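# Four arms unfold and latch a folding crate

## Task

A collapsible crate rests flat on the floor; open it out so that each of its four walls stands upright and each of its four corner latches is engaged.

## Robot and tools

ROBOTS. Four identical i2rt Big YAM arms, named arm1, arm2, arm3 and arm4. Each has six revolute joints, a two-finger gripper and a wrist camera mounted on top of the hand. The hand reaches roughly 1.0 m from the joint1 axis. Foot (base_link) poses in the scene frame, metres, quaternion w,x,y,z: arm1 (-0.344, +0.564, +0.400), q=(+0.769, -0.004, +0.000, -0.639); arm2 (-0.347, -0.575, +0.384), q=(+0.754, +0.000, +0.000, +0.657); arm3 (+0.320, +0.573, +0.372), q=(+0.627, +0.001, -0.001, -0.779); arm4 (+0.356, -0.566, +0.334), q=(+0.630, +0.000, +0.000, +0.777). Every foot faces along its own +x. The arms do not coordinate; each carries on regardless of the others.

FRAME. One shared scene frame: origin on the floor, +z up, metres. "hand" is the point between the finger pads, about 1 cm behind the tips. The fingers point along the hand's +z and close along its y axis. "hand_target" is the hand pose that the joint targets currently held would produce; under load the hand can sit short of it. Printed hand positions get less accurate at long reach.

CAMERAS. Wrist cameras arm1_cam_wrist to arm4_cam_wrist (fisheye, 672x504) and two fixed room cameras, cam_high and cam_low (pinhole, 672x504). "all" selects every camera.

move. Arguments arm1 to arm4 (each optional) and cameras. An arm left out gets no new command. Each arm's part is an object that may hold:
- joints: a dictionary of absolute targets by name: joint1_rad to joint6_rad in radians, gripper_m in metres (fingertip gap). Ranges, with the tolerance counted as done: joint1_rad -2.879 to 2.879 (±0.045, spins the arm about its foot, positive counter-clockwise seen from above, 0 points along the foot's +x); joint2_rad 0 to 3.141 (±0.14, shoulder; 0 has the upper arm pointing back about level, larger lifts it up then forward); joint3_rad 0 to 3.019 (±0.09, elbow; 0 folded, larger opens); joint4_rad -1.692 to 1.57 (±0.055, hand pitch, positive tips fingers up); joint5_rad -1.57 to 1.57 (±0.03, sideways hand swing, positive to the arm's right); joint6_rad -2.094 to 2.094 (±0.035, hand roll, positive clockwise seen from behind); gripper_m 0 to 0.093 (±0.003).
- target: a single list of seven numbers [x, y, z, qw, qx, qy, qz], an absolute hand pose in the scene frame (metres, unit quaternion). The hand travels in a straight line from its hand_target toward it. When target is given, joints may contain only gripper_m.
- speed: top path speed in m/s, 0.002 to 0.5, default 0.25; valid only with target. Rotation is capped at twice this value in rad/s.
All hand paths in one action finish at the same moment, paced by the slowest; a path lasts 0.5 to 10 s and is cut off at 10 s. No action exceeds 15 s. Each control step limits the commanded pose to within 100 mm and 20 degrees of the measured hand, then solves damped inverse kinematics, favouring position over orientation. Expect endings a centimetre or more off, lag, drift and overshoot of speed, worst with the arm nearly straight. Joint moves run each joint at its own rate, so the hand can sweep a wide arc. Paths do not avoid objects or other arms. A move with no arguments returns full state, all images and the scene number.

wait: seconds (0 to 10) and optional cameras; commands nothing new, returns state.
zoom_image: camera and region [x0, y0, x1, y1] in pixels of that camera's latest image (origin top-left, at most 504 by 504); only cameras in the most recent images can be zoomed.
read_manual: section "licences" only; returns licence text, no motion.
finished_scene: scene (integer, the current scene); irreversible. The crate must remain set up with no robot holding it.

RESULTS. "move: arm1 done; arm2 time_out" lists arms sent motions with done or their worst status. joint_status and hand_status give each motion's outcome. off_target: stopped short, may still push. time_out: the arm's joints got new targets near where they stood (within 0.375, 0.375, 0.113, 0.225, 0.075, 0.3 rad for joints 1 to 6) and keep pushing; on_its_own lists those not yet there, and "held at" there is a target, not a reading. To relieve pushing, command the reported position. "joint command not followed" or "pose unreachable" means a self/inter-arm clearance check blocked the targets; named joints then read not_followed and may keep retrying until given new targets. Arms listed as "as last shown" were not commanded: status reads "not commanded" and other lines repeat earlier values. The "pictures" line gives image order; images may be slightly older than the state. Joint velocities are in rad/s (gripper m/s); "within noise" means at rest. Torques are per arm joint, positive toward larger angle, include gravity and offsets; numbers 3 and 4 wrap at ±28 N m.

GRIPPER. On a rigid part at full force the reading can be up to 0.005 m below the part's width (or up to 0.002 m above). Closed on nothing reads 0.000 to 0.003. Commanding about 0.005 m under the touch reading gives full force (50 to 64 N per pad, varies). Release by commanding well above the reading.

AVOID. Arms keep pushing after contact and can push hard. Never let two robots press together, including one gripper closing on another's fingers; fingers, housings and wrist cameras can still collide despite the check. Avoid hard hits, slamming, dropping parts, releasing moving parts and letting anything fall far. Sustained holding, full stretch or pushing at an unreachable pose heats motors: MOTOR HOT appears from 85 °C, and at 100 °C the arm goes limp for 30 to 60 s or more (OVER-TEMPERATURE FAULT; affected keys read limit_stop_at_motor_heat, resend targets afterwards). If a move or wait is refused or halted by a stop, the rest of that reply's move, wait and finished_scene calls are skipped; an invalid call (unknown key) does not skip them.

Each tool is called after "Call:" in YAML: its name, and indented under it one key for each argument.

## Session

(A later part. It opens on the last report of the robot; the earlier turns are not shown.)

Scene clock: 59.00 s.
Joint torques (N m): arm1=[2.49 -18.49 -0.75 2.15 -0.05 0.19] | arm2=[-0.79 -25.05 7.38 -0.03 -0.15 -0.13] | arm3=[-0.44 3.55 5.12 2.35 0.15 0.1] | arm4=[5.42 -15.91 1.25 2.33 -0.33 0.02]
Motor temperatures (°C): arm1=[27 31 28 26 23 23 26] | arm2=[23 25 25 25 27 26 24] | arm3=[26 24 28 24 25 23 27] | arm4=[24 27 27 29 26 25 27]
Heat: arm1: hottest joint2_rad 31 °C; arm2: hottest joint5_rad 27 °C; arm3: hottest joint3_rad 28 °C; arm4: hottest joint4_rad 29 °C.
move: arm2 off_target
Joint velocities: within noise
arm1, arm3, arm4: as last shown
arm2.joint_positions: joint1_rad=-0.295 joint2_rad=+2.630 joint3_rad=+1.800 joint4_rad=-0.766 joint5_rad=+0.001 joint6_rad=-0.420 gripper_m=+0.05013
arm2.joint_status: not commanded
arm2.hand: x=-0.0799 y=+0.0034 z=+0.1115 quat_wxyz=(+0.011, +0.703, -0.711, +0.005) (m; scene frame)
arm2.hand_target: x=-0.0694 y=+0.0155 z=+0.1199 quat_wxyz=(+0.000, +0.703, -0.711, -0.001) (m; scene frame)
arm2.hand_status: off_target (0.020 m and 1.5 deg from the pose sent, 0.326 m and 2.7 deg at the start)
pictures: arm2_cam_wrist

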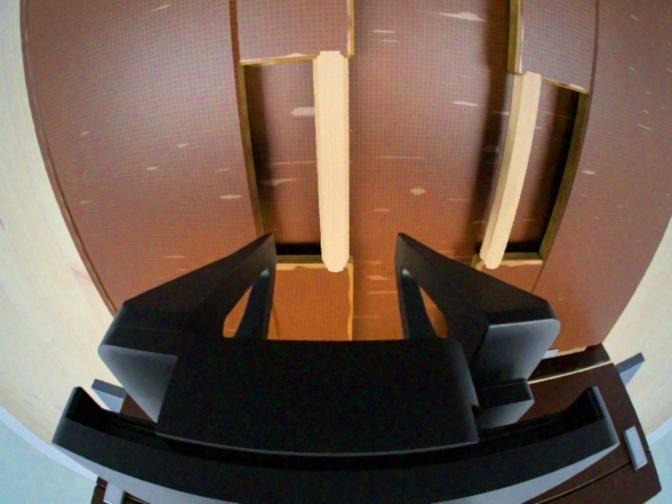

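Call:
move:
  arm2: {"target":[-0.072,0.024,0.045,0,0.707,-0.707,0],"speed":0.12}
  cameras: ["arm2_cam_wrist"]

Call:
move:
  arm2: {"joints":{"gripper_m":0.008}}

Call:
move:
  arm2: {"target":[-0.086,0.024,0.106,-0.123,0.696,-0.696,0.123],"speed":0.1}
  cameras: ["arm2_cam_wrist"]

Call:
move:
  arm2: {"target":[-0.121,0.026,0.168,-0.242,0.664,-0.664,0.242],"speed":0.1}

Call:
move:
  arm2: {"target":[-0.174,0.028,0.222,-0.343,0.618,-0.618,0.343],"speed":0.1}

Call:
move:
  arm2: {"target":[-0.229,0.03,0.248,-0.406,0.579,-0.579,0.406],"speed":0.08}

Call:
move:
  arm2: {"target":[-0.266,0.031,0.248,-0.43,0.561,-0.561,0.43],"speed":0.06}

Call:
move:
  arm2: {"target":[-0.296,0.032,0.245,-0.45,0.545,-0.545,0.45],"speed":0.06}
  cameras: ["arm2_cam_wrist","cam_low","cam_high"]

Scene clock: 63.33 s.
Joint torques (N m): arm1=[2.32 -18.67 -0.94 2.29 -0.06 0.22] | arm2=[0.15 -25.35 7.1 0.51 -0.08 -0.12] | arm3=[-0.62 3.66 5.2 2.43 0.14 0.11] | arm4=[5.42 -15.91 1.25 2.32 -0.33 0.02]
Motor temperatures (°C): arm1=[27 31 28 26 23 23 26] | arm2=[23 25 25 24 27 26 24] | arm3=[26 24 28 24 25 23 27] | arm4=[24 27 27 29 26 25 27]
Heat: arm1: hottest joint2_rad 31 °C; arm2: hottest joint5_rad 27 °C; arm3: hottest joint3_rad 28 °C; arm4: hottest joint4_rad 29 °C.
move: arm2 off_target
Joint velocities: within noise
arm1, arm3, arm4: as last shown
arm2.joint_positions: joint1_rad=-0.295 joint2_rad=+2.803 joint3_rad=+1.935 joint4_rad=-0.743 joint5_rad=+0.001 joint6_rad=-0.421 gripper_m=+0.05013
arm2.joint_status: not commanded
arm2.hand: x=-0.0792 y=+0.0048 z=+0.0374 quat_wxyz=(+0.018, +0.704, -0.710, +0.008) (m; scene frame)
arm2.hand_target: x=-0.0725 y=+0.0227 z=+0.0448 quat_wxyz=(+0.000, +0.707, -0.707, +0.000) (m; scene frame)
arm2.hand_status: off_target (0.022 m and 2.3 deg from the pose sent, 0.070 m and 1.5 deg at the start)
pictures: arm2_cam_wrist

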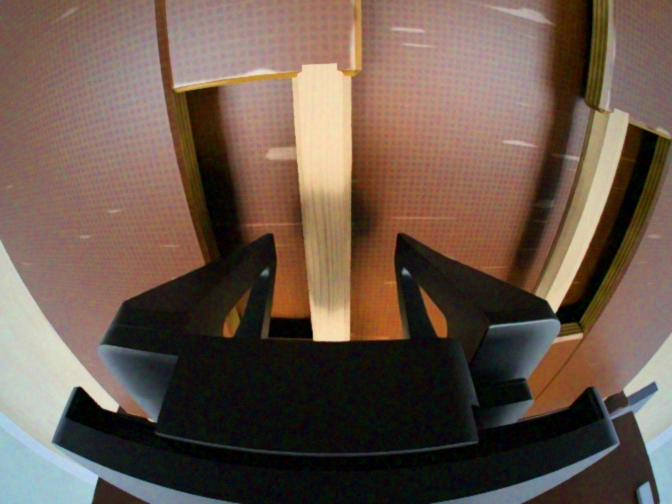

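Scene clock: 64.10 s.
Joint torques (N m): arm1=[2.37 -18.37 -0.8 2.06 -0.11 0.26] | arm2=[0.09 -25.52 7.1 0.53 0.11 -0.12] | arm3=[-0.67 3.66 5.11 2.36 0.13 0.11] | arm4=[5.42 -15.91 1.25 2.32 -0.33 0.02]
Motor temperatures (°C): arm1=[27 31 28 26 23 23 26] | arm2=[23 25 25 24 27 26 24] | arm3=[26 24 28 24 25 23 27] | arm4=[24 27 27 29 26 25 27]
Heat: arm1: hottest joint2_rad 31 °C; arm2: hottest joint5_rad 27 °C; arm3: hottest joint3_rad 28 °C; arm4: hottest joint4_rad 29 °C.
move: arm2 off_target
Joint velocities: within noise
arm1, arm3, arm4: as last shown
arm2.joint_positions: joint1_rad=-0.293 joint2_rad=+2.803 joint3_rad=+1.935 joint4_rad=-0.745 joint5_rad=-0.012 joint6_rad=-0.432 gripper_m=+0.01658
arm2.joint_status: gripper_m off_target (ended at +0.01661, target +0.00800)
arm2.hand: x=-0.0821 y=+0.0057 z=+0.0374 quat_wxyz=(+0.021, +0.708, -0.706, +0.002) (m; scene frame)
arm2.hand_target: x=-0.0746 y=+0.0235 z=+0.0448 quat_wxyz=(+0.002, +0.711, -0.703, -0.003) (m; scene frame)
arm2.hand_status: not commanded
pictures: none

Scene clock: 66.43 s.
Joint torques (N m): arm1=[2.2 -18.61 -0.84 1.96 -0.1 0.22] | arm2=[0.73 -28.28 4.34 0.55 1.29 0.11] | arm3=[-0.85 3.84 5.24 2.33 0.18 0.09] | arm4=[5.42 -15.91 1.25 2.33 -0.34 0.02]
Motor temperatures (°C): arm1=[27 31 28 26 23 23 26] | arm2=[23 26 25 24 27 26 24] | arm3=[26 24 28 24 25 23 27] | arm4=[24 27 27 29 26 25 27]
Heat: arm1: hottest joint2_rad 31 °C; arm2: hottest joint5_rad 27 °C; arm3: hottest joint3_rad 28 °C; arm4: hottest joint4_rad 29 °C.
move: arm2 off_target
Joint velocities: within noise
arm1, arm4: as last shown
arm2.joint_positions: joint1_rad=-0.200 joint2_rad=+2.674 joint3_rad=+1.742 joint4_rad=-0.570 joint5_rad=+0.306 joint6_rad=-0.352 gripper_m=+0.01651
arm2.joint_status: not commanded
arm2.hand: x=-0.0874 y=+0.0066 z=+0.0788 quat_wxyz=(-0.096, +0.700, -0.696, +0.123) (m; scene frame)
arm2.hand_target: x=-0.0837 y=+0.0246 z=+0.1060 quat_wxyz=(-0.123, +0.695, -0.697, +0.124) (m; scene frame)
arm2.hand_status: off_target (0.032 m and 3.1 deg from the pose sent, 0.071 m and 21.7 deg at the start)
arm3.joint_positions: joint1_rad=+0.868 joint2_rad=+0.482 joint3_rad=+1.633 joint4_rad=-1.455 joint5_rad=+0.267 joint6_rad=-0.464 gripper_m=+0.09396
arm3.joint_status: not commanded
arm3.hand: x=+0.3451 y=+0.4623 z=+1.0140 quat_wxyz=(-0.385, -0.257, -0.760, +0.456) (m; scene frame)
arm3.hand_target: x=+0.3424 y=+0.4658 z=+1.0199 quat_wxyz=(-0.391, -0.257, -0.755, +0.460) (m; scene frame)
arm3.hand_status: not commanded
pictures: arm2_cam_wrist

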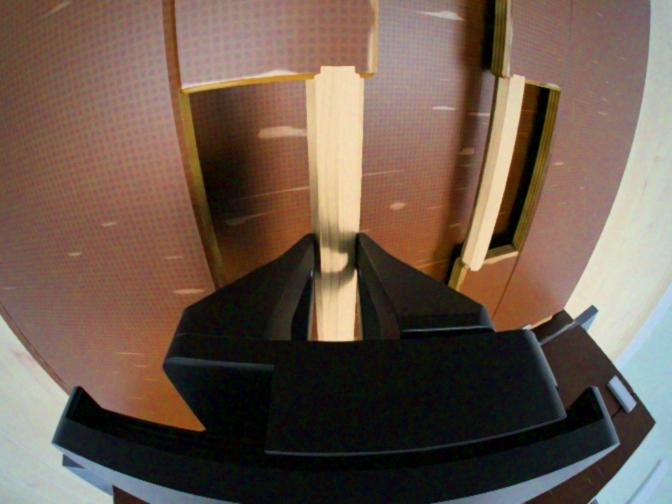

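Scene clock: 68.73 s.
Joint torques (N m): arm1=[2.14 -17.73 -0.99 2.06 -0.06 0.21] | arm2=[1.9 -27.11 4.4 0.81 1.23 0.12] | arm3=[-0.62 3.55 5.22 2.24 0.18 0.12] | arm4=[5.42 -15.91 1.24 2.32 -0.34 0.02]
Motor temperatures (°C): arm1=[27 31 28 26 23 23 26] | arm2=[23 26 25 24 27 26 25] | arm3=[26 24 28 24 25 23 27] | arm4=[24 27 27 29 26 25 27]
Heat: arm1: hottest joint2_rad 31 °C; arm2: hottest joint5_rad 27 °C; arm3: hottest joint3_rad 28 °C; arm4: hottest joint4_rad 29 °C.
move: arm2 off_target
Joint velocities: within noise
arm1, arm3, arm4: as last shown
arm2.joint_positions: joint1_rad=-0.072 joint2_rad=+2.567 joint3_rad=+1.608 joint4_rad=-0.507 joint5_rad=+0.666 joint6_rad=-0.249 gripper_m=+0.01643
arm2.joint_status: not commanded
arm2.hand: x=-0.1128 y=+0.0075 z=+0.1416 quat_wxyz=(-0.215, +0.669, -0.666, +0.251) (m; scene frame)
arm2.hand_target: x=-0.1201 y=+0.0264 z=+0.1667 quat_wxyz=(-0.242, +0.664, -0.664, +0.244) (m; scene frame)
arm2.hand_status: off_target (0.033 m and 3.3 deg from the pose sent, 0.097 m and 22.3 deg at the start)
pictures: none

Scene clock: 70.93 s.
Joint torques (N m): arm1=[1.96 -19.14 -0.92 2.25 -0.1 0.22] | arm2=[3.08 -27.05 5 -0.32 0.75 0.12] | arm3=[-0.44 4.13 5.2 2.24 0.17 0.07] | arm4=[5.42 -15.91 1.25 2.32 -0.33 0.02]
Motor temperatures (°C): arm1=[27 31 28 26 23 23 26] | arm2=[23 27 25 24 27 26 25] | arm3=[26 24 28 24 25 23 27] | arm4=[24 28 27 29 26 25 27]
Heat: arm1: hottest joint2_rad 31 °C; arm2: hottest joint2_rad 27 °C; arm3: hottest joint3_rad 28 °C; arm4: hottest joint4_rad 29 °C.
move: arm2 off_target
Joint velocities: within noise
arm1.joint_positions: joint1_rad=+0.953 joint2_rad=+2.657 joint3_rad=+0.877 joint4_rad=+1.565 joint5_rad=+1.194 joint6_rad=-1.379 gripper_m=+0.01235
arm1.joint_status: not commanded
arm1.hand: x=-0.0098 y=+0.2297 z=+0.2434 quat_wxyz=(+0.027, -0.018, -0.732, +0.680) (m; scene frame)
arm1.hand_target: x=+0.0007 y=+0.2392 z=+0.2438 quat_wxyz=(+0.010, -0.010, -0.732, +0.681) (m; scene frame)
arm1.hand_status: not commanded
arm2.joint_positions: joint1_rad=+0.064 joint2_rad=+2.538 joint3_rad=+1.578 joint4_rad=-0.584 joint5_rad=+1.008 joint6_rad=-0.087 gripper_m=+0.01638
arm2.joint_status: not commanded
arm2.hand: x=-0.1563 y=+0.0084 z=+0.1944 quat_wxyz=(-0.323, +0.619, -0.619, +0.360) (m; scene frame)
arm2.hand_target: x=-0.1727 y=+0.0285 z=+0.2218 quat_wxyz=(-0.343, +0.618, -0.618, +0.345) (m; scene frame)
arm2.hand_status: off_target (0.038 m and 3.0 deg from the pose sent, 0.103 m and 19.8 deg at the start)
arm3, arm4: as last shown
pictures: none

Scene clock: 73.13 s.
Joint torques (N m): arm1=[1.67 -18.78 -0.94 2.07 -0.08 0.23] | arm2=[2.84 -25.41 6.74 -0.75 0.65 0.15] | arm3=[-0.62 3.84 5.23 2.4 0.16 0.11] | arm4=[5.42 -15.97 1.25 2.32 -0.33 0.02]
Motor temperatures (°C): arm1=[27 31 28 26 23 23 26] | arm2=[23 27 25 24 27 26 25] | arm3=[26 24 28 24 25 23 27] | arm4=[24 28 27 29 26 25 27]
Heat: arm1: hottest joint2_rad 31 °C; arm2: hottest joint2_rad 27 °C; arm3: hottest joint3_rad 28 °C; arm4: hottest joint4_rad 29 °C.
move: arm2 off_target
Joint velocities: within noise
arm1, arm3: as last shown
arm2.joint_positions: joint1_rad=+0.179 joint2_rad=+2.568 joint3_rad=+1.651 joint4_rad=-0.887 joint5_rad=+1.216 joint6_rad=+0.209 gripper_m=+0.01640
arm2.joint_status: not commanded
arm2.hand: x=-0.2079 y=+0.0094 z=+0.2291 quat_wxyz=(-0.390, +0.577, -0.579, +0.423) (m; scene frame)
arm2.hand_target: x=-0.2281 y=+0.0304 z=+0.2477 quat_wxyz=(-0.408, +0.577, -0.580, +0.405) (m; scene frame)
arm2.hand_status: off_target (0.035 m and 2.7 deg from the pose sent, 0.093 m and 12.7 deg at the start)
arm4.joint_positions: joint1_rad=+0.904 joint2_rad=+2.512 joint3_rad=+0.935 joint4_rad=+1.537 joint5_rad=+1.168 joint6_rad=-1.521 gripper_m=+0.01654
arm4.joint_status: not commanded
arm4.hand: x=-0.0283 y=-0.1972 z=+0.2454 quat_wxyz=(-0.701, +0.712, -0.025, +0.015) (m; scene frame)
arm4.hand_target: x=-0.0432 y=-0.2172 z=+0.2425 quat_wxyz=(-0.702, +0.712, -0.001, +0.000) (m; scene frame)
arm4.hand_status: not commanded
pictures: none

Scene clock: 74.90 s.
Joint torques (N m): arm1=[2.49 -19.08 -0.88 2.14 -0.09 0.23] | arm2=[4.25 -24.7 7.19 -0.9 0.08 0.17] | arm3=[-0.44 4.07 5.26 2.43 0.14 0.11] | arm4=[5.42 -15.97 1.24 2.33 -0.33 0.02]
Motor temperatures (°C): arm1=[27 31 28 26 23 23 26] | arm2=[23 27 25 24 27 26 25] | arm3=[26 24 28 24 25 23 27] | arm4=[24 28 27 29 26 25 27]
Heat: arm1: hottest joint2_rad 31 °C; arm2: hottest joint2_rad 27 °C; arm3: hottest joint3_rad 28 °C; arm4: hottest joint4_rad 29 °C.
move: arm2 off_target
Joint velocities: within noise
arm1, arm3, arm4: as last shown
arm2.joint_positions: joint1_rad=+0.231 joint2_rad=+2.642 joint3_rad=+1.772 joint4_rad=-1.222 joint5_rad=+1.292 joint6_rad=+0.501 gripper_m=+0.01643
arm2.joint_status: not commanded
arm2.hand: x=-0.2339 y=+0.0109 z=+0.2392 quat_wxyz=(-0.418, +0.554, -0.559, +0.454) (m; scene frame)
arm2.hand_target: x=-0.2650 y=+0.0307 z=+0.2498 quat_wxyz=(-0.434, +0.560, -0.559, +0.431) (m; scene frame)
arm2.hand_status: off_target (0.039 m and 3.2 deg from the pose sent, 0.065 m and 5.4 deg at the start)
pictures: none

Scene clock: 76.70 s.
Joint torques (N m): arm1=[1.73 -18.32 -0.96 2.13 -0.1 0.24] | arm2=[5.19 -23.59 7.91 -0.51 -0.05 0.06] | arm3=[-0.73 4.13 5.22 2.36 0.19 0.12] | arm4=[5.19 -15.91 1.31 2.26 -0.43 0.03]
Motor temperatures (°C): arm1=[27 31 28 26 23 23 26] | arm2=[23 27 25 24 27 26 25] | arm3=[26 24 28 24 25 23 27] | arm4=[24 28 27 29 26 25 27]
Heat: arm1: hottest joint2_rad 31 °C; arm2: hottest joint2_rad 27 °C; arm3: hottest joint3_rad 28 °C; arm4: hottest joint4_rad 29 °C.
move: arm2 off_target
Joint velocities: within noise
arm1, arm3: as last shown
arm2.joint_positions: joint1_rad=+0.274 joint2_rad=+2.728 joint3_rad=+1.907 joint4_rad=-1.575 joint5_rad=+1.309 joint6_rad=+0.798 gripper_m=+0.01644
arm2.joint_status: not commanded
arm2.hand: x=-0.2579 y=+0.0117 z=+0.2448 quat_wxyz=(-0.431, +0.538, -0.545, +0.476) (m; scene frame)
arm2.hand_target: x=-0.2959 y=+0.0295 z=+0.2458 quat_wxyz=(-0.450, +0.546, -0.545, +0.449) (m; scene frame)
arm2.hand_status: off_target (0.043 m and 3.8 deg from the pose sent, 0.066 m and 4.1 deg at the start)
arm4.joint_positions: joint1_rad=+0.906 joint2_rad=+2.512 joint3_rad=+0.934 joint4_rad=+1.539 joint5_rad=+1.171 joint6_rad=-1.522 gripper_m=+0.01654
arm4.joint_status: not commanded
arm4.hand: x=-0.0278 y=-0.1981 z=+0.2454 quat_wxyz=(-0.701, +0.712, -0.025, +0.016) (m; scene frame)
arm4.hand_target: x=-0.0426 y=-0.2169 z=+0.2425 quat_wxyz=(-0.702, +0.712, -0.001, +0.001) (m; scene frame)
arm4.hand_status: not commanded
pictures: arm2_cam_wrist, cam_high, cam_low

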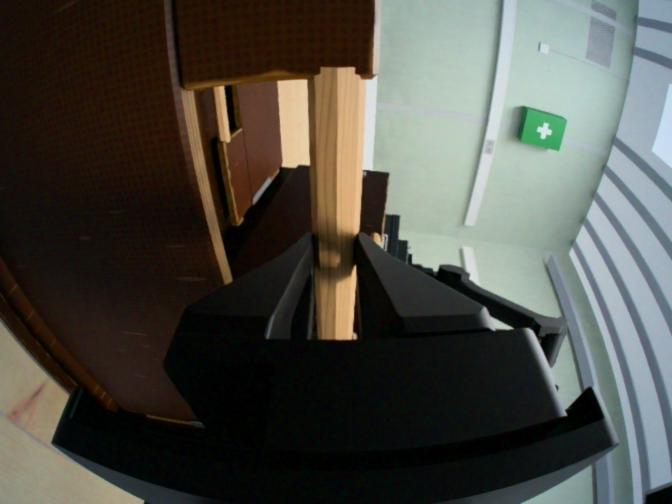

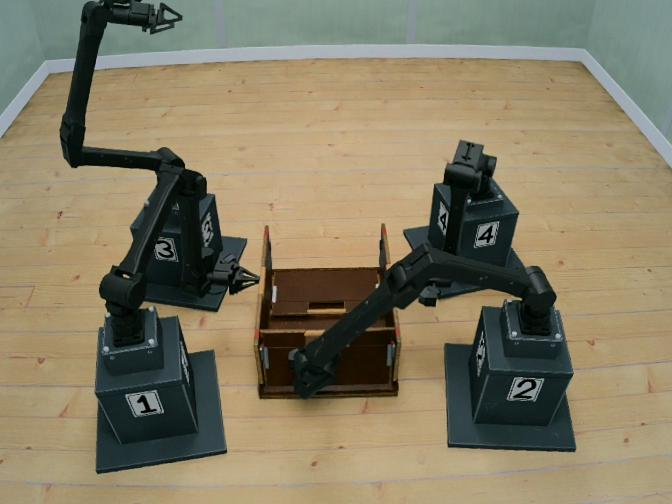

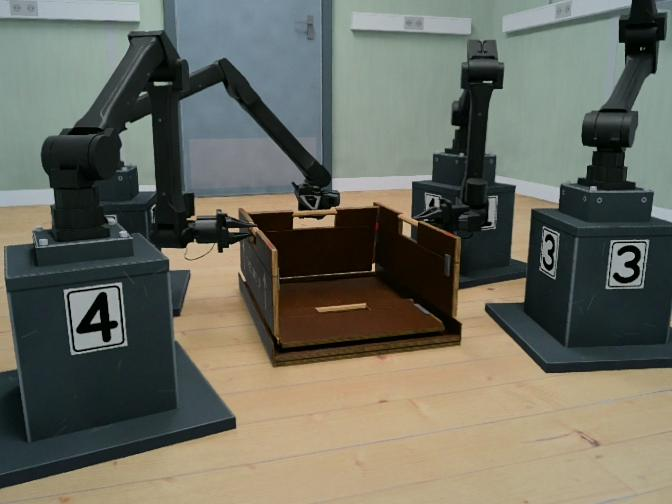

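Same as before. Release arm1 and push.

Call:
move:
  arm1: {"joints":{"gripper_m":0.03}}

Call:
move:
  arm1: {"joints":{"gripper_m":0.06}}
  cameras: ["cam_low","cam_high"]

Call:
move:
  arm1: {"target":[0.0,0.325,0.26,0,0,0.766,-0.643],"speed":0.12}

Call:
move:
  arm1: {"target":[-0.08,0.29,0.45,0,0.707,0.707,0],"joints":{"gripper_m":0.0}}

Call:
move:
  arm1: {"target":[-0.15,0.13,0.4,0,0.707,0.707,0]}

Call:
move:
  arm1: {"target":[-0.16,0.11,0.215,0,0.707,0.707,0],"speed":0.2}
  cameras: ["cam_low","cam_high"]

Call:
move:
  arm1: {"target":[-0.22,0.11,0.215,0,0.707,0.707,0],"speed":0.08}

Call:
move:
  arm1: {"target":[-0.27,0.11,0.215,0,0.707,0.707,0],"speed":0.05}

Call:
move:
  arm1: {"target":[-0.3,0.112,0.215,0,0.707,0.707,0],"speed":0.04}

Call:
move:
  arm1: {"target":[-0.325,0.113,0.215,0,0.707,0.707,0],"speed":0.03}
  cameras: ["cam_high","cam_low","arm2_cam_wrist"]

Call:
zoom_image:
  camera: "cam_high"
  region: [240, 310, 420, 420]

Scene clock: 80.23 s.
Joint torques (N m): arm1=[0.67 -18.49 -0.73 2.13 0.19 0.22] | arm2=[5.25 -23.53 7.84 -0.5 -0.04 0.08] | arm3=[-0.56 3.84 5.23 2.28 0.17 0.08] | arm4=[5.19 -15.91 1.31 2.26 -0.43 0.03]
Motor temperatures (°C): arm1=[27 31 28 26 23 23 26] | arm2=[23 27 26 24 27 26 25] | arm3=[26 24 28 24 25 23 27] | arm4=[24 28 27 29 26 25 27]
Heat: arm1: hottest joint2_rad 31 °C; arm2: hottest joint2_rad 27 °C; arm3: hottest joint3_rad 28 °C; arm4: hottest joint4_rad 29 °C.
move: arm1 done
Joint velocities: within noise
arm1.joint_positions: joint1_rad=+0.987 joint2_rad=+2.657 joint3_rad=+0.890 joint4_rad=+1.565 joint5_rad=+1.180 joint6_rad=-1.379 gripper_m=+0.02995
arm1.joint_status: all done
arm1.hand: x=+0.0082 y=+0.2393 z=+0.2435 quat_wxyz=(+0.006, -0.005, -0.732, +0.682) (m; scene frame)
arm1.hand_target: x=+0.0091 y=+0.2410 z=+0.2438 quat_wxyz=(+0.000, -0.008, -0.732, +0.682) (m; scene frame)
arm1.hand_status: not commanded
arm2, arm3, arm4: as last shown
pictures: none

Scene clock: 80.87 s.
Joint torques (N m): arm1=[0.15 -18.96 -0.68 2.09 0.18 0.22] | arm2=[5.13 -23.53 7.86 -0.47 -0.05 0.08] | arm3=[-0.56 3.9 5.19 2.41 0.16 0.1] | arm4=[5.25 -15.91 1.31 2.26 -0.43 0.03]
Motor temperatures (°C): arm1=[27 31 28 26 23 23 26] | arm2=[23 27 26 24 27 26 25] | arm3=[26 24 28 24 25 23 27] | arm4=[24 28 27 29 26 25 28]
Heat: arm1: hottest joint2_rad 31 °C; arm2: hottest joint2_rad 27 °C; arm3: hottest joint3_rad 28 °C; arm4: hottest joint4_rad 29 °C.
move: arm1 done
Joint velocities: within noise
arm1.joint_positions: joint1_rad=+0.987 joint2_rad=+2.657 joint3_rad=+0.890 joint4_rad=+1.565 joint5_rad=+1.180 joint6_rad=-1.379 gripper_m=+0.05986
arm1.joint_status: all done
arm1.hand: x=+0.0082 y=+0.2393 z=+0.2435 quat_wxyz=(+0.006, -0.005, -0.732, +0.682) (m; scene frame)
arm1.hand_target: x=+0.0091 y=+0.2410 z=+0.2438 quat_wxyz=(+0.000, -0.008, -0.732, +0.682) (m; scene frame)
arm1.hand_status: not commanded
arm2, arm3, arm4: as last shown
pictures: cam_high, cam_low

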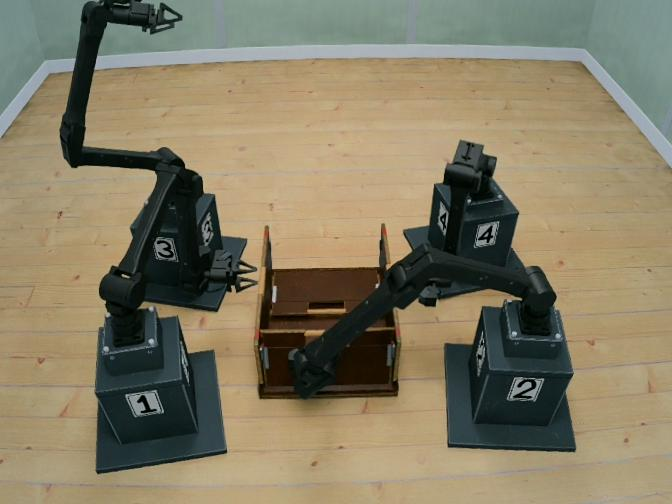

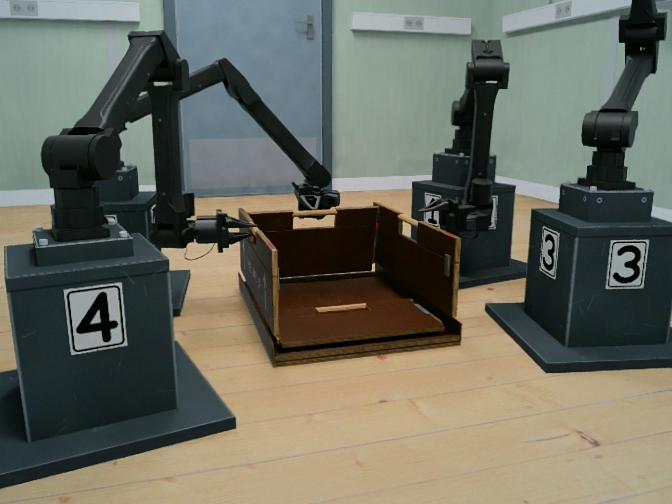

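Scene clock: 83.30 s.
Joint torques (N m): arm1=[0.09 -18.61 -0.9 1.18 0.54 0.28] | arm2=[5.19 -23.47 7.84 -0.49 -0.05 0.08] | arm3=[-0.79 4.13 5.08 2.25 0.13 0.12] | arm4=[5.25 -15.91 1.31 2.28 -0.43 0.03]
Motor temperatures (°C): arm1=[27 31 28 26 23 23 26] | arm2=[23 27 26 24 27 26 25] | arm3=[26 24 28 24 25 23 27] | arm4=[24 28 27 29 26 25 28]
Heat: arm1: hottest joint2_rad 31 °C; arm2: hottest joint2_rad 27 °C; arm3: hottest joint3_rad 28 °C; arm4: hottest joint4_rad 29 °C.
move: arm1 done
Joint velocities: within noise
arm1.joint_positions: joint1_rad=+1.188 joint2_rad=+2.456 joint3_rad=+0.726 joint4_rad=+0.976 joint5_rad=+1.307 joint6_rad=-0.834 gripper_m=+0.05993
arm1.joint_status: not commanded
arm1.hand: x=-0.0016 y=+0.3227 z=+0.2580 quat_wxyz=(+0.004, +0.001, -0.766, +0.643) (m; scene frame)
arm1.hand_target: x=-0.0005 y=+0.3252 z=+0.2601 quat_wxyz=(-0.001, +0.000, -0.766, +0.643) (m; scene frame)
arm1.hand_status: done (0.003 m and 0.5 deg from the pose sent, 0.088 m and 6.0 deg at the start)
arm2, arm4: as last shown
arm3.joint_positions: joint1_rad=+0.868 joint2_rad=+0.482 joint3_rad=+1.633 joint4_rad=-1.455 joint5_rad=+0.267 joint6_rad=-0.464 gripper_m=+0.09396
arm3.joint_status: not commanded
arm3.hand: x=+0.3451 y=+0.4623 z=+1.0140 quat_wxyz=(-0.385, -0.257, -0.760, +0.456) (m; scene frame)
arm3.hand_target: x=+0.3424 y=+0.4658 z=+1.0199 quat_wxyz=(-0.391, -0.257, -0.755, +0.460) (m; scene frame)
arm3.hand_status: not commanded
pictures: none

Scene clock: 88.27 s.
Joint torques (N m): arm1=[-0.03 -13.22 9.76 0.12 0.16 0.19] | arm2=[5.19 -23.53 7.86 -0.47 -0.05 0.08] | arm3=[-0.5 4.25 5.19 2.41 0.2 0.1] | arm4=[5.25 -15.91 1.31 2.25 -0.43 0.03]
Motor temperatures (°C): arm1=[27 31 28 26 23 23 26] | arm2=[23 27 26 24 27 26 25] | arm3=[26 24 28 24 25 23 27] | arm4=[24 28 27 29 26 25 28]
Heat: arm1: hottest joint2_rad 31 °C; arm2: hottest joint2_rad 27 °C; arm3: hottest joint3_rad 28 °C; arm4: hottest joint4_rad 29 °C.
move: arm1 off_target
Joint velocities: within noise
arm1.joint_positions: joint1_rad=+0.577 joint2_rad=+1.504 joint3_rad=+0.853 joint4_rad=-0.968 joint5_rad=-0.013 joint6_rad=+0.747 gripper_m=+0.00071
arm1.joint_status: all done
arm1.hand: x=-0.0967 y=+0.3081 z=+0.4339 quat_wxyz=(+0.024, -0.702, -0.712, -0.003) (m; scene frame)
arm1.hand_target: x=-0.0849 y=+0.2930 z=+0.4490 quat_wxyz=(+0.003, -0.708, -0.706, -0.003) (m; scene frame)
arm1.hand_status: off_target (0.029 m and 2.9 deg from the pose sent, 0.210 m and 114.5 deg at the start)
arm2, arm3, arm4: as last shown
pictures: none

Scene clock: 89.97 s.
Joint torques (N m): arm1=[-0.09 -16.5 9.5 0.58 0.1 -0.02] | arm2=[5.25 -23.53 7.86 -0.49 -0.05 0.08] | arm3=[-0.67 3.9 5.15 2.35 0.18 0.11] | arm4=[5.25 -15.91 1.31 2.28 -0.43 0.03]
Motor temperatures (°C): arm1=[27 31 28 26 23 23 26] | arm2=[23 27 26 24 27 26 25] | arm3=[26 24 28 24 25 23 27] | arm4=[24 28 27 29 26 25 28]
Heat: arm1: hottest joint2_rad 31 °C; arm2: hottest joint2_rad 27 °C; arm3: hottest joint3_rad 28 °C; arm4: hottest joint4_rad 29 °C.
move: arm1 off_target
Joint velocities: within noise
arm1.joint_positions: joint1_rad=+0.240 joint2_rad=+1.787 joint3_rad=+1.094 joint4_rad=-0.907 joint5_rad=-0.012 joint6_rad=+0.433 gripper_m=+0.00071
arm1.joint_status: not commanded
arm1.hand: x=-0.1549 y=+0.1495 z=+0.3950 quat_wxyz=(+0.012, -0.710, -0.704, -0.007) (m; scene frame)
arm1.hand_target: x=-0.1471 y=+0.1321 z=+0.3996 quat_wxyz=(-0.001, -0.706, -0.708, -0.003) (m; scene frame)
arm1.hand_status: off_target (0.021 m and 1.6 deg from the pose sent, 0.189 m and 2.9 deg at the start)
arm2, arm3, arm4: as last shown
pictures: none

Scene clock: 91.83 s.
Joint torques (N m): arm1=[-1.32 -19.78 5.97 0.94 0.28 -0.04] | arm2=[5.19 -23.47 7.86 -0.47 -0.05 0.08] | arm3=[-0.85 4.07 5.2 2.39 0.15 0.1] | arm4=[5.19 -15.97 1.31 2.26 -0.43 0.03]
Motor temperatures (°C): arm1=[27 31 28 26 23 23 26] | arm2=[23 27 26 24 27 26 25] | arm3=[26 24 28 24 25 23 27] | arm4=[24 28 26 29 26 25 28]
Heat: arm1: hottest joint2_rad 31 °C; arm2: hottest joint2_rad 27 °C; arm3: hottest joint3_rad 28 °C; arm4: hottest joint4_rad 29 °C.
move: arm1 off_target
Joint velocities: within noise
arm1.joint_positions: joint1_rad=+0.211 joint2_rad=+2.197 joint3_rad=+1.121 joint4_rad=-0.525 joint5_rad=-0.010 joint6_rad=+0.407 gripper_m=+0.00071
arm1.joint_status: not commanded
arm1.hand: x=-0.1618 y=+0.1273 z=+0.2150 quat_wxyz=(+0.012, -0.711, -0.703, -0.006) (m; scene frame)
arm1.hand_target: x=-0.1603 y=+0.1115 z=+0.2159 quat_wxyz=(+0.000, -0.710, -0.704, +0.000) (m; scene frame)
arm1.hand_status: off_target (0.017 m and 1.7 deg from the pose sent, 0.184 m and 1.6 deg at the start)
arm2, arm3, arm4: as last shown
pictures: cam_high, cam_low

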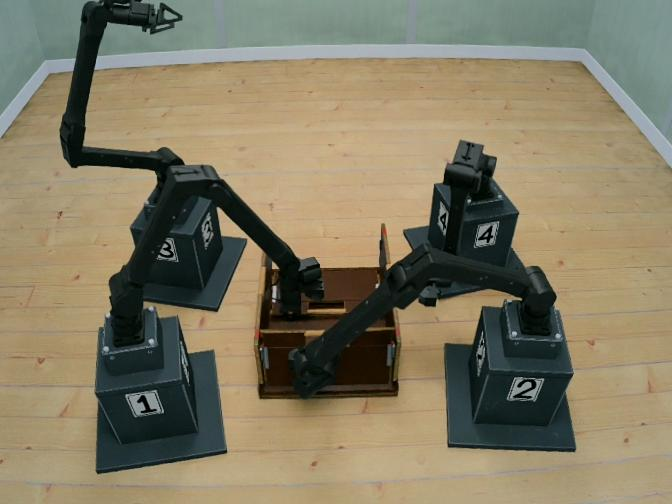

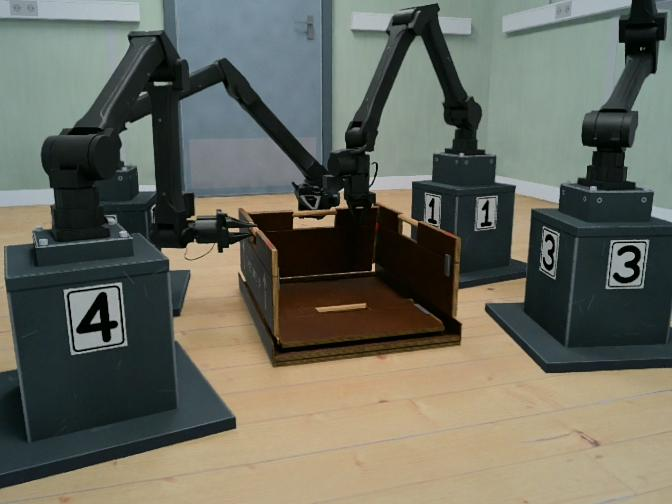

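Scene clock: 93.40 s.
Joint torques (N m): arm1=[-1.44 -21.07 3.33 0.92 0.26 -0.02] | arm2=[5.07 -23.53 7.84 -0.47 -0.03 0.08] | arm3=[0.09 4.13 5.2 2.25 0.16 0.11] | arm4=[5.19 -15.91 1.31 2.24 -0.45 0.03]
Motor temperatures (°C): arm1=[27 31 28 26 23 23 26] | arm2=[23 27 26 24 27 26 25] | arm3=[26 24 28 24 25 23 27] | arm4=[24 28 26 29 26 25 28]
Heat: arm1: hottest joint2_rad 31 °C; arm2: hottest joint2_rad 27 °C; arm3: hottest joint3_rad 28 °C; arm4: hottest joint4_rad 29 °C.
move: arm1 done
Joint velocities: within noise
arm1.joint_positions: joint1_rad=+0.091 joint2_rad=+2.195 joint3_rad=+1.098 joint4_rad=-0.489 joint5_rad=-0.010 joint6_rad=+0.273 gripper_m=+0.00071
arm1.joint_status: not commanded
arm1.hand: x=-0.2163 y=+0.1126 z=+0.2119 quat_wxyz=(+0.004, -0.706, -0.708, -0.004) (m; scene frame)
arm1.hand_target: x=-0.2201 y=+0.1099 z=+0.2145 quat_wxyz=(-0.001, -0.705, -0.709, +0.000) (m; scene frame)
arm1.hand_status: done (0.005 m and 0.7 deg from the pose sent, 0.061 m and 1.7 deg at the start)
arm2.joint_positions: joint1_rad=+0.274 joint2_rad=+2.728 joint3_rad=+1.907 joint4_rad=-1.576 joint5_rad=+1.309 joint6_rad=+0.801 gripper_m=+0.01644
arm2.joint_status: not commanded
arm2.hand: x=-0.2579 y=+0.0116 z=+0.2449 quat_wxyz=(-0.432, +0.538, -0.546, +0.476) (m; scene frame)
arm2.hand_target: x=-0.2951 y=+0.0293 z=+0.2460 quat_wxyz=(-0.450, +0.545, -0.546, +0.449) (m; scene frame)
arm2.hand_status: not commanded
arm3: as last shown
arm4.joint_positions: joint1_rad=+0.907 joint2_rad=+2.512 joint3_rad=+0.934 joint4_rad=+1.539 joint5_rad=+1.171 joint6_rad=-1.522 gripper_m=+0.01654
arm4.joint_status: not commanded
arm4.hand: x=-0.0284 y=-0.1987 z=+0.2454 quat_wxyz=(-0.701, +0.712, -0.025, +0.016) (m; scene frame)
arm4.hand_target: x=-0.0431 y=-0.2173 z=+0.2424 quat_wxyz=(-0.702, +0.712, -0.001, +0.001) (m; scene frame)
arm4.hand_status: not commanded
pictures: none

Scene clock: 95.07 s.
Joint torques (N m): arm1=[-3.37 -19.9 3.22 1.07 0.86 -0.19] | arm2=[1.32 -23.24 7.6 0.59 0.32 -0.05] | arm3=[-0.79 3.96 5.12 2.33 0.14 0.11] | arm4=[5.07 -15.91 1.36 2.21 -0.5 0.03]
Motor temperatures (°C): arm1=[27 31 28 26 23 23 26] | arm2=[23 27 26 24 27 26 25] | arm3=[26 24 28 24 25 23 27] | arm4=[24 28 26 29 26 25 28]
Heat: arm1: hottest joint2_rad 31 °C; arm2: hottest joint2_rad 27 °C; arm3: hottest joint3_rad 28 °C; arm4: hottest joint4_rad 29 °C.
move: arm1 off_target
Joint velocities: within noise
arm1.joint_positions: joint1_rad=+0.025 joint2_rad=+2.166 joint3_rad=+1.066 joint4_rad=-0.473 joint5_rad=-0.026 joint6_rad=+0.201 gripper_m=+0.00070
arm1.joint_status: not commanded
arm1.hand: x=-0.2448 y=+0.1111 z=+0.2195 quat_wxyz=(-0.006, -0.704, -0.710, -0.007) (m; scene frame)
arm1.hand_target: x=-0.2672 y=+0.1103 z=+0.2159 quat_wxyz=(-0.001, -0.709, -0.705, -0.001) (m; scene frame)
arm1.hand_status: off_target (0.026 m and 1.2 deg from the pose sent, 0.054 m and 0.7 deg at the start)
arm2.joint_positions: joint1_rad=+0.317 joint2_rad=+2.725 joint3_rad=+1.910 joint4_rad=-1.613 joint5_rad=+1.292 joint6_rad=+0.817 gripper_m=+0.01598
arm2.joint_status: not commanded
arm2.hand: x=-0.2834 y=+0.0116 z=+0.2485 quat_wxyz=(-0.432, +0.550, -0.536, +0.473) (m; scene frame)
arm2.hand_target: x=-0.2957 y=+0.0278 z=+0.2459 quat_wxyz=(-0.447, +0.546, -0.548, +0.450) (m; scene frame)
arm2.hand_status: not commanded
arm3: as last shown
arm4.joint_positions: joint1_rad=+0.909 joint2_rad=+2.512 joint3_rad=+0.932 joint4_rad=+1.540 joint5_rad=+1.172 joint6_rad=-1.522 gripper_m=+0.01654
arm4.joint_status: not commanded
arm4.hand: x=-0.0282 y=-0.1995 z=+0.2454 quat_wxyz=(-0.702, +0.712, -0.025, +0.016) (m; scene frame)
arm4.hand_target: x=-0.0429 y=-0.2175 z=+0.2425 quat_wxyz=(-0.702, +0.712, -0.001, +0.001) (m; scene frame)
arm4.hand_status: not commanded
pictures: none

Scene clock: 96.47 s.
Joint torques (N m): arm1=[-4.89 -18.9 2.99 1.46 1.14 -0.21] | arm2=[-1.26 -23.06 7.6 0.98 0.86 -0.13] | arm3=[-0.62 4.42 5.2 2.33 0.17 0.09] | arm4=[5.07 -15.91 1.37 2.22 -0.5 0.03]
Motor temperatures (°C): arm1=[27 31 28 26 23 23 26] | arm2=[23 27 26 24 27 26 25] | arm3=[26 24 28 24 25 23 27] | arm4=[24 28 26 29 26 25 28]
Heat: arm1: hottest joint2_rad 31 °C; arm2: hottest joint2_rad 27 °C; arm3: hottest joint3_rad 28 °C; arm4: hottest joint4_rad 29 °C.
move: arm1 off_target
Joint velocities: within noise
arm1.joint_positions: joint1_rad=-0.027 joint2_rad=+2.157 joint3_rad=+1.048 joint4_rad=-0.465 joint5_rad=-0.033 joint6_rad=+0.140 gripper_m=+0.00069
arm1.joint_status: not commanded
arm1.hand: x=-0.2681 y=+0.1127 z=+0.2206 quat_wxyz=(-0.008, -0.701, -0.713, -0.010) (m; scene frame)
arm1.hand_target: x=-0.2984 y=+0.1138 z=+0.2148 quat_wxyz=(+0.001, -0.707, -0.707, -0.002) (m; scene frame)
arm1.hand_status: off_target (0.032 m and 1.8 deg from the pose sent, 0.055 m and 1.2 deg at the start)
arm2.joint_positions: joint1_rad=+0.356 joint2_rad=+2.722 joint3_rad=+1.910 joint4_rad=-1.624 joint5_rad=+1.280 joint6_rad=+0.823 gripper_m=+0.01551
arm2.joint_status: not commanded
arm2.hand: x=-0.3061 y=+0.0119 z=+0.2498 quat_wxyz=(-0.436, +0.560, -0.528, +0.466) (m; scene frame)
arm2.hand_target: x=-0.3017 y=+0.0283 z=+0.2458 quat_wxyz=(-0.449, +0.548, -0.545, +0.448) (m; scene frame)
arm2.hand_status: not commanded
arm3, arm4: as last shown
pictures: none

Scene clock: 97.83 s.
Joint torques (N m): arm1=[-8.59 -19.08 2.7 1.03 1.87 -0.38] | arm2=[-1.2 -23.06 7.6 0.96 0.86 -0.13] | arm3=[-0.67 3.84 5.15 2.33 0.15 0.1] | arm4=[5.07 -15.91 1.39 2.22 -0.5 0.03]
Motor temperatures (°C): arm1=[27 31 28 26 23 23 26] | arm2=[23 27 26 24 27 26 25] | arm3=[26 24 28 24 25 23 27] | arm4=[24 28 26 29 26 25 28]
Heat: arm1: hottest joint2_rad 31 °C; arm2: hottest joint2_rad 27 °C; arm3: hottest joint3_rad 28 °C; arm4: hottest joint4_rad 29 °C.
move: arm1 off_target
Joint velocities: within noise
arm1.joint_positions: joint1_rad=-0.032 joint2_rad=+2.153 joint3_rad=+1.040 joint4_rad=-0.453 joint5_rad=-0.052 joint6_rad=+0.104 gripper_m=+0.00068
arm1.joint_status: not commanded
arm1.hand: x=-0.2671 y=+0.1129 z=+0.2214 quat_wxyz=(-0.018, -0.689, -0.724, -0.015) (m; scene frame)
arm1.hand_target: x=-0.3196 y=+0.1159 z=+0.2159 quat_wxyz=(+0.000, -0.707, -0.707, -0.002) (m; scene frame)
arm1.hand_status: off_target (0.058 m and 3.9 deg from the pose sent, 0.057 m and 1.8 deg at the start)
arm2, arm3, arm4: as last shown
pictures: arm2_cam_wrist, cam_high, cam_low

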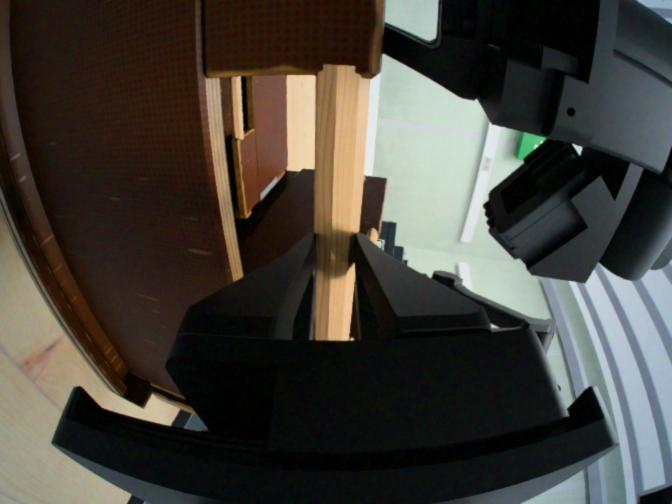

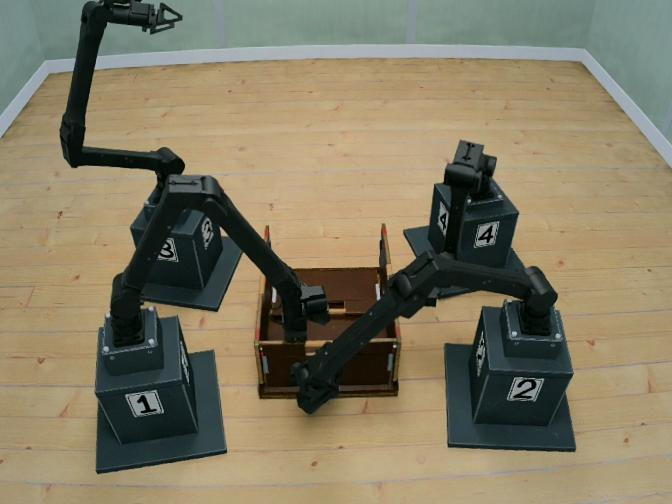

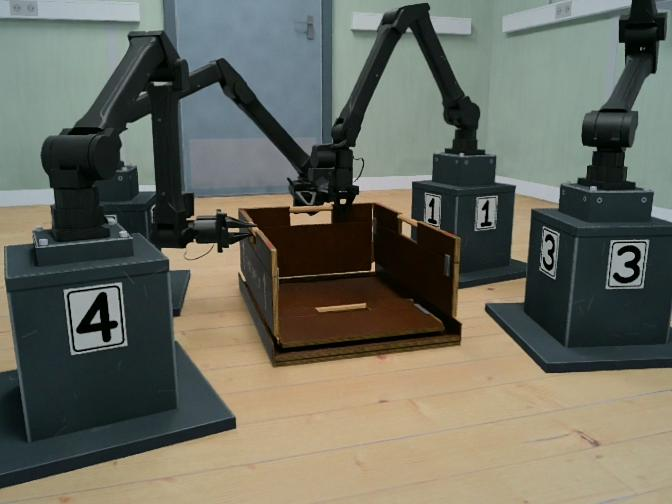

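Scaled by 2.800 from the camera's 672x504 image, which has a finer 960x720 frame.

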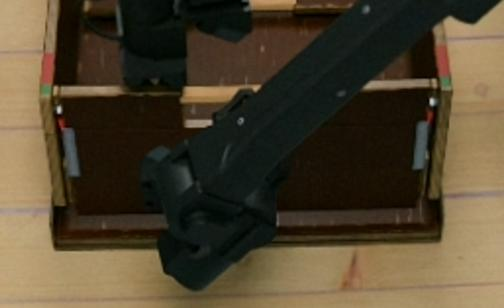

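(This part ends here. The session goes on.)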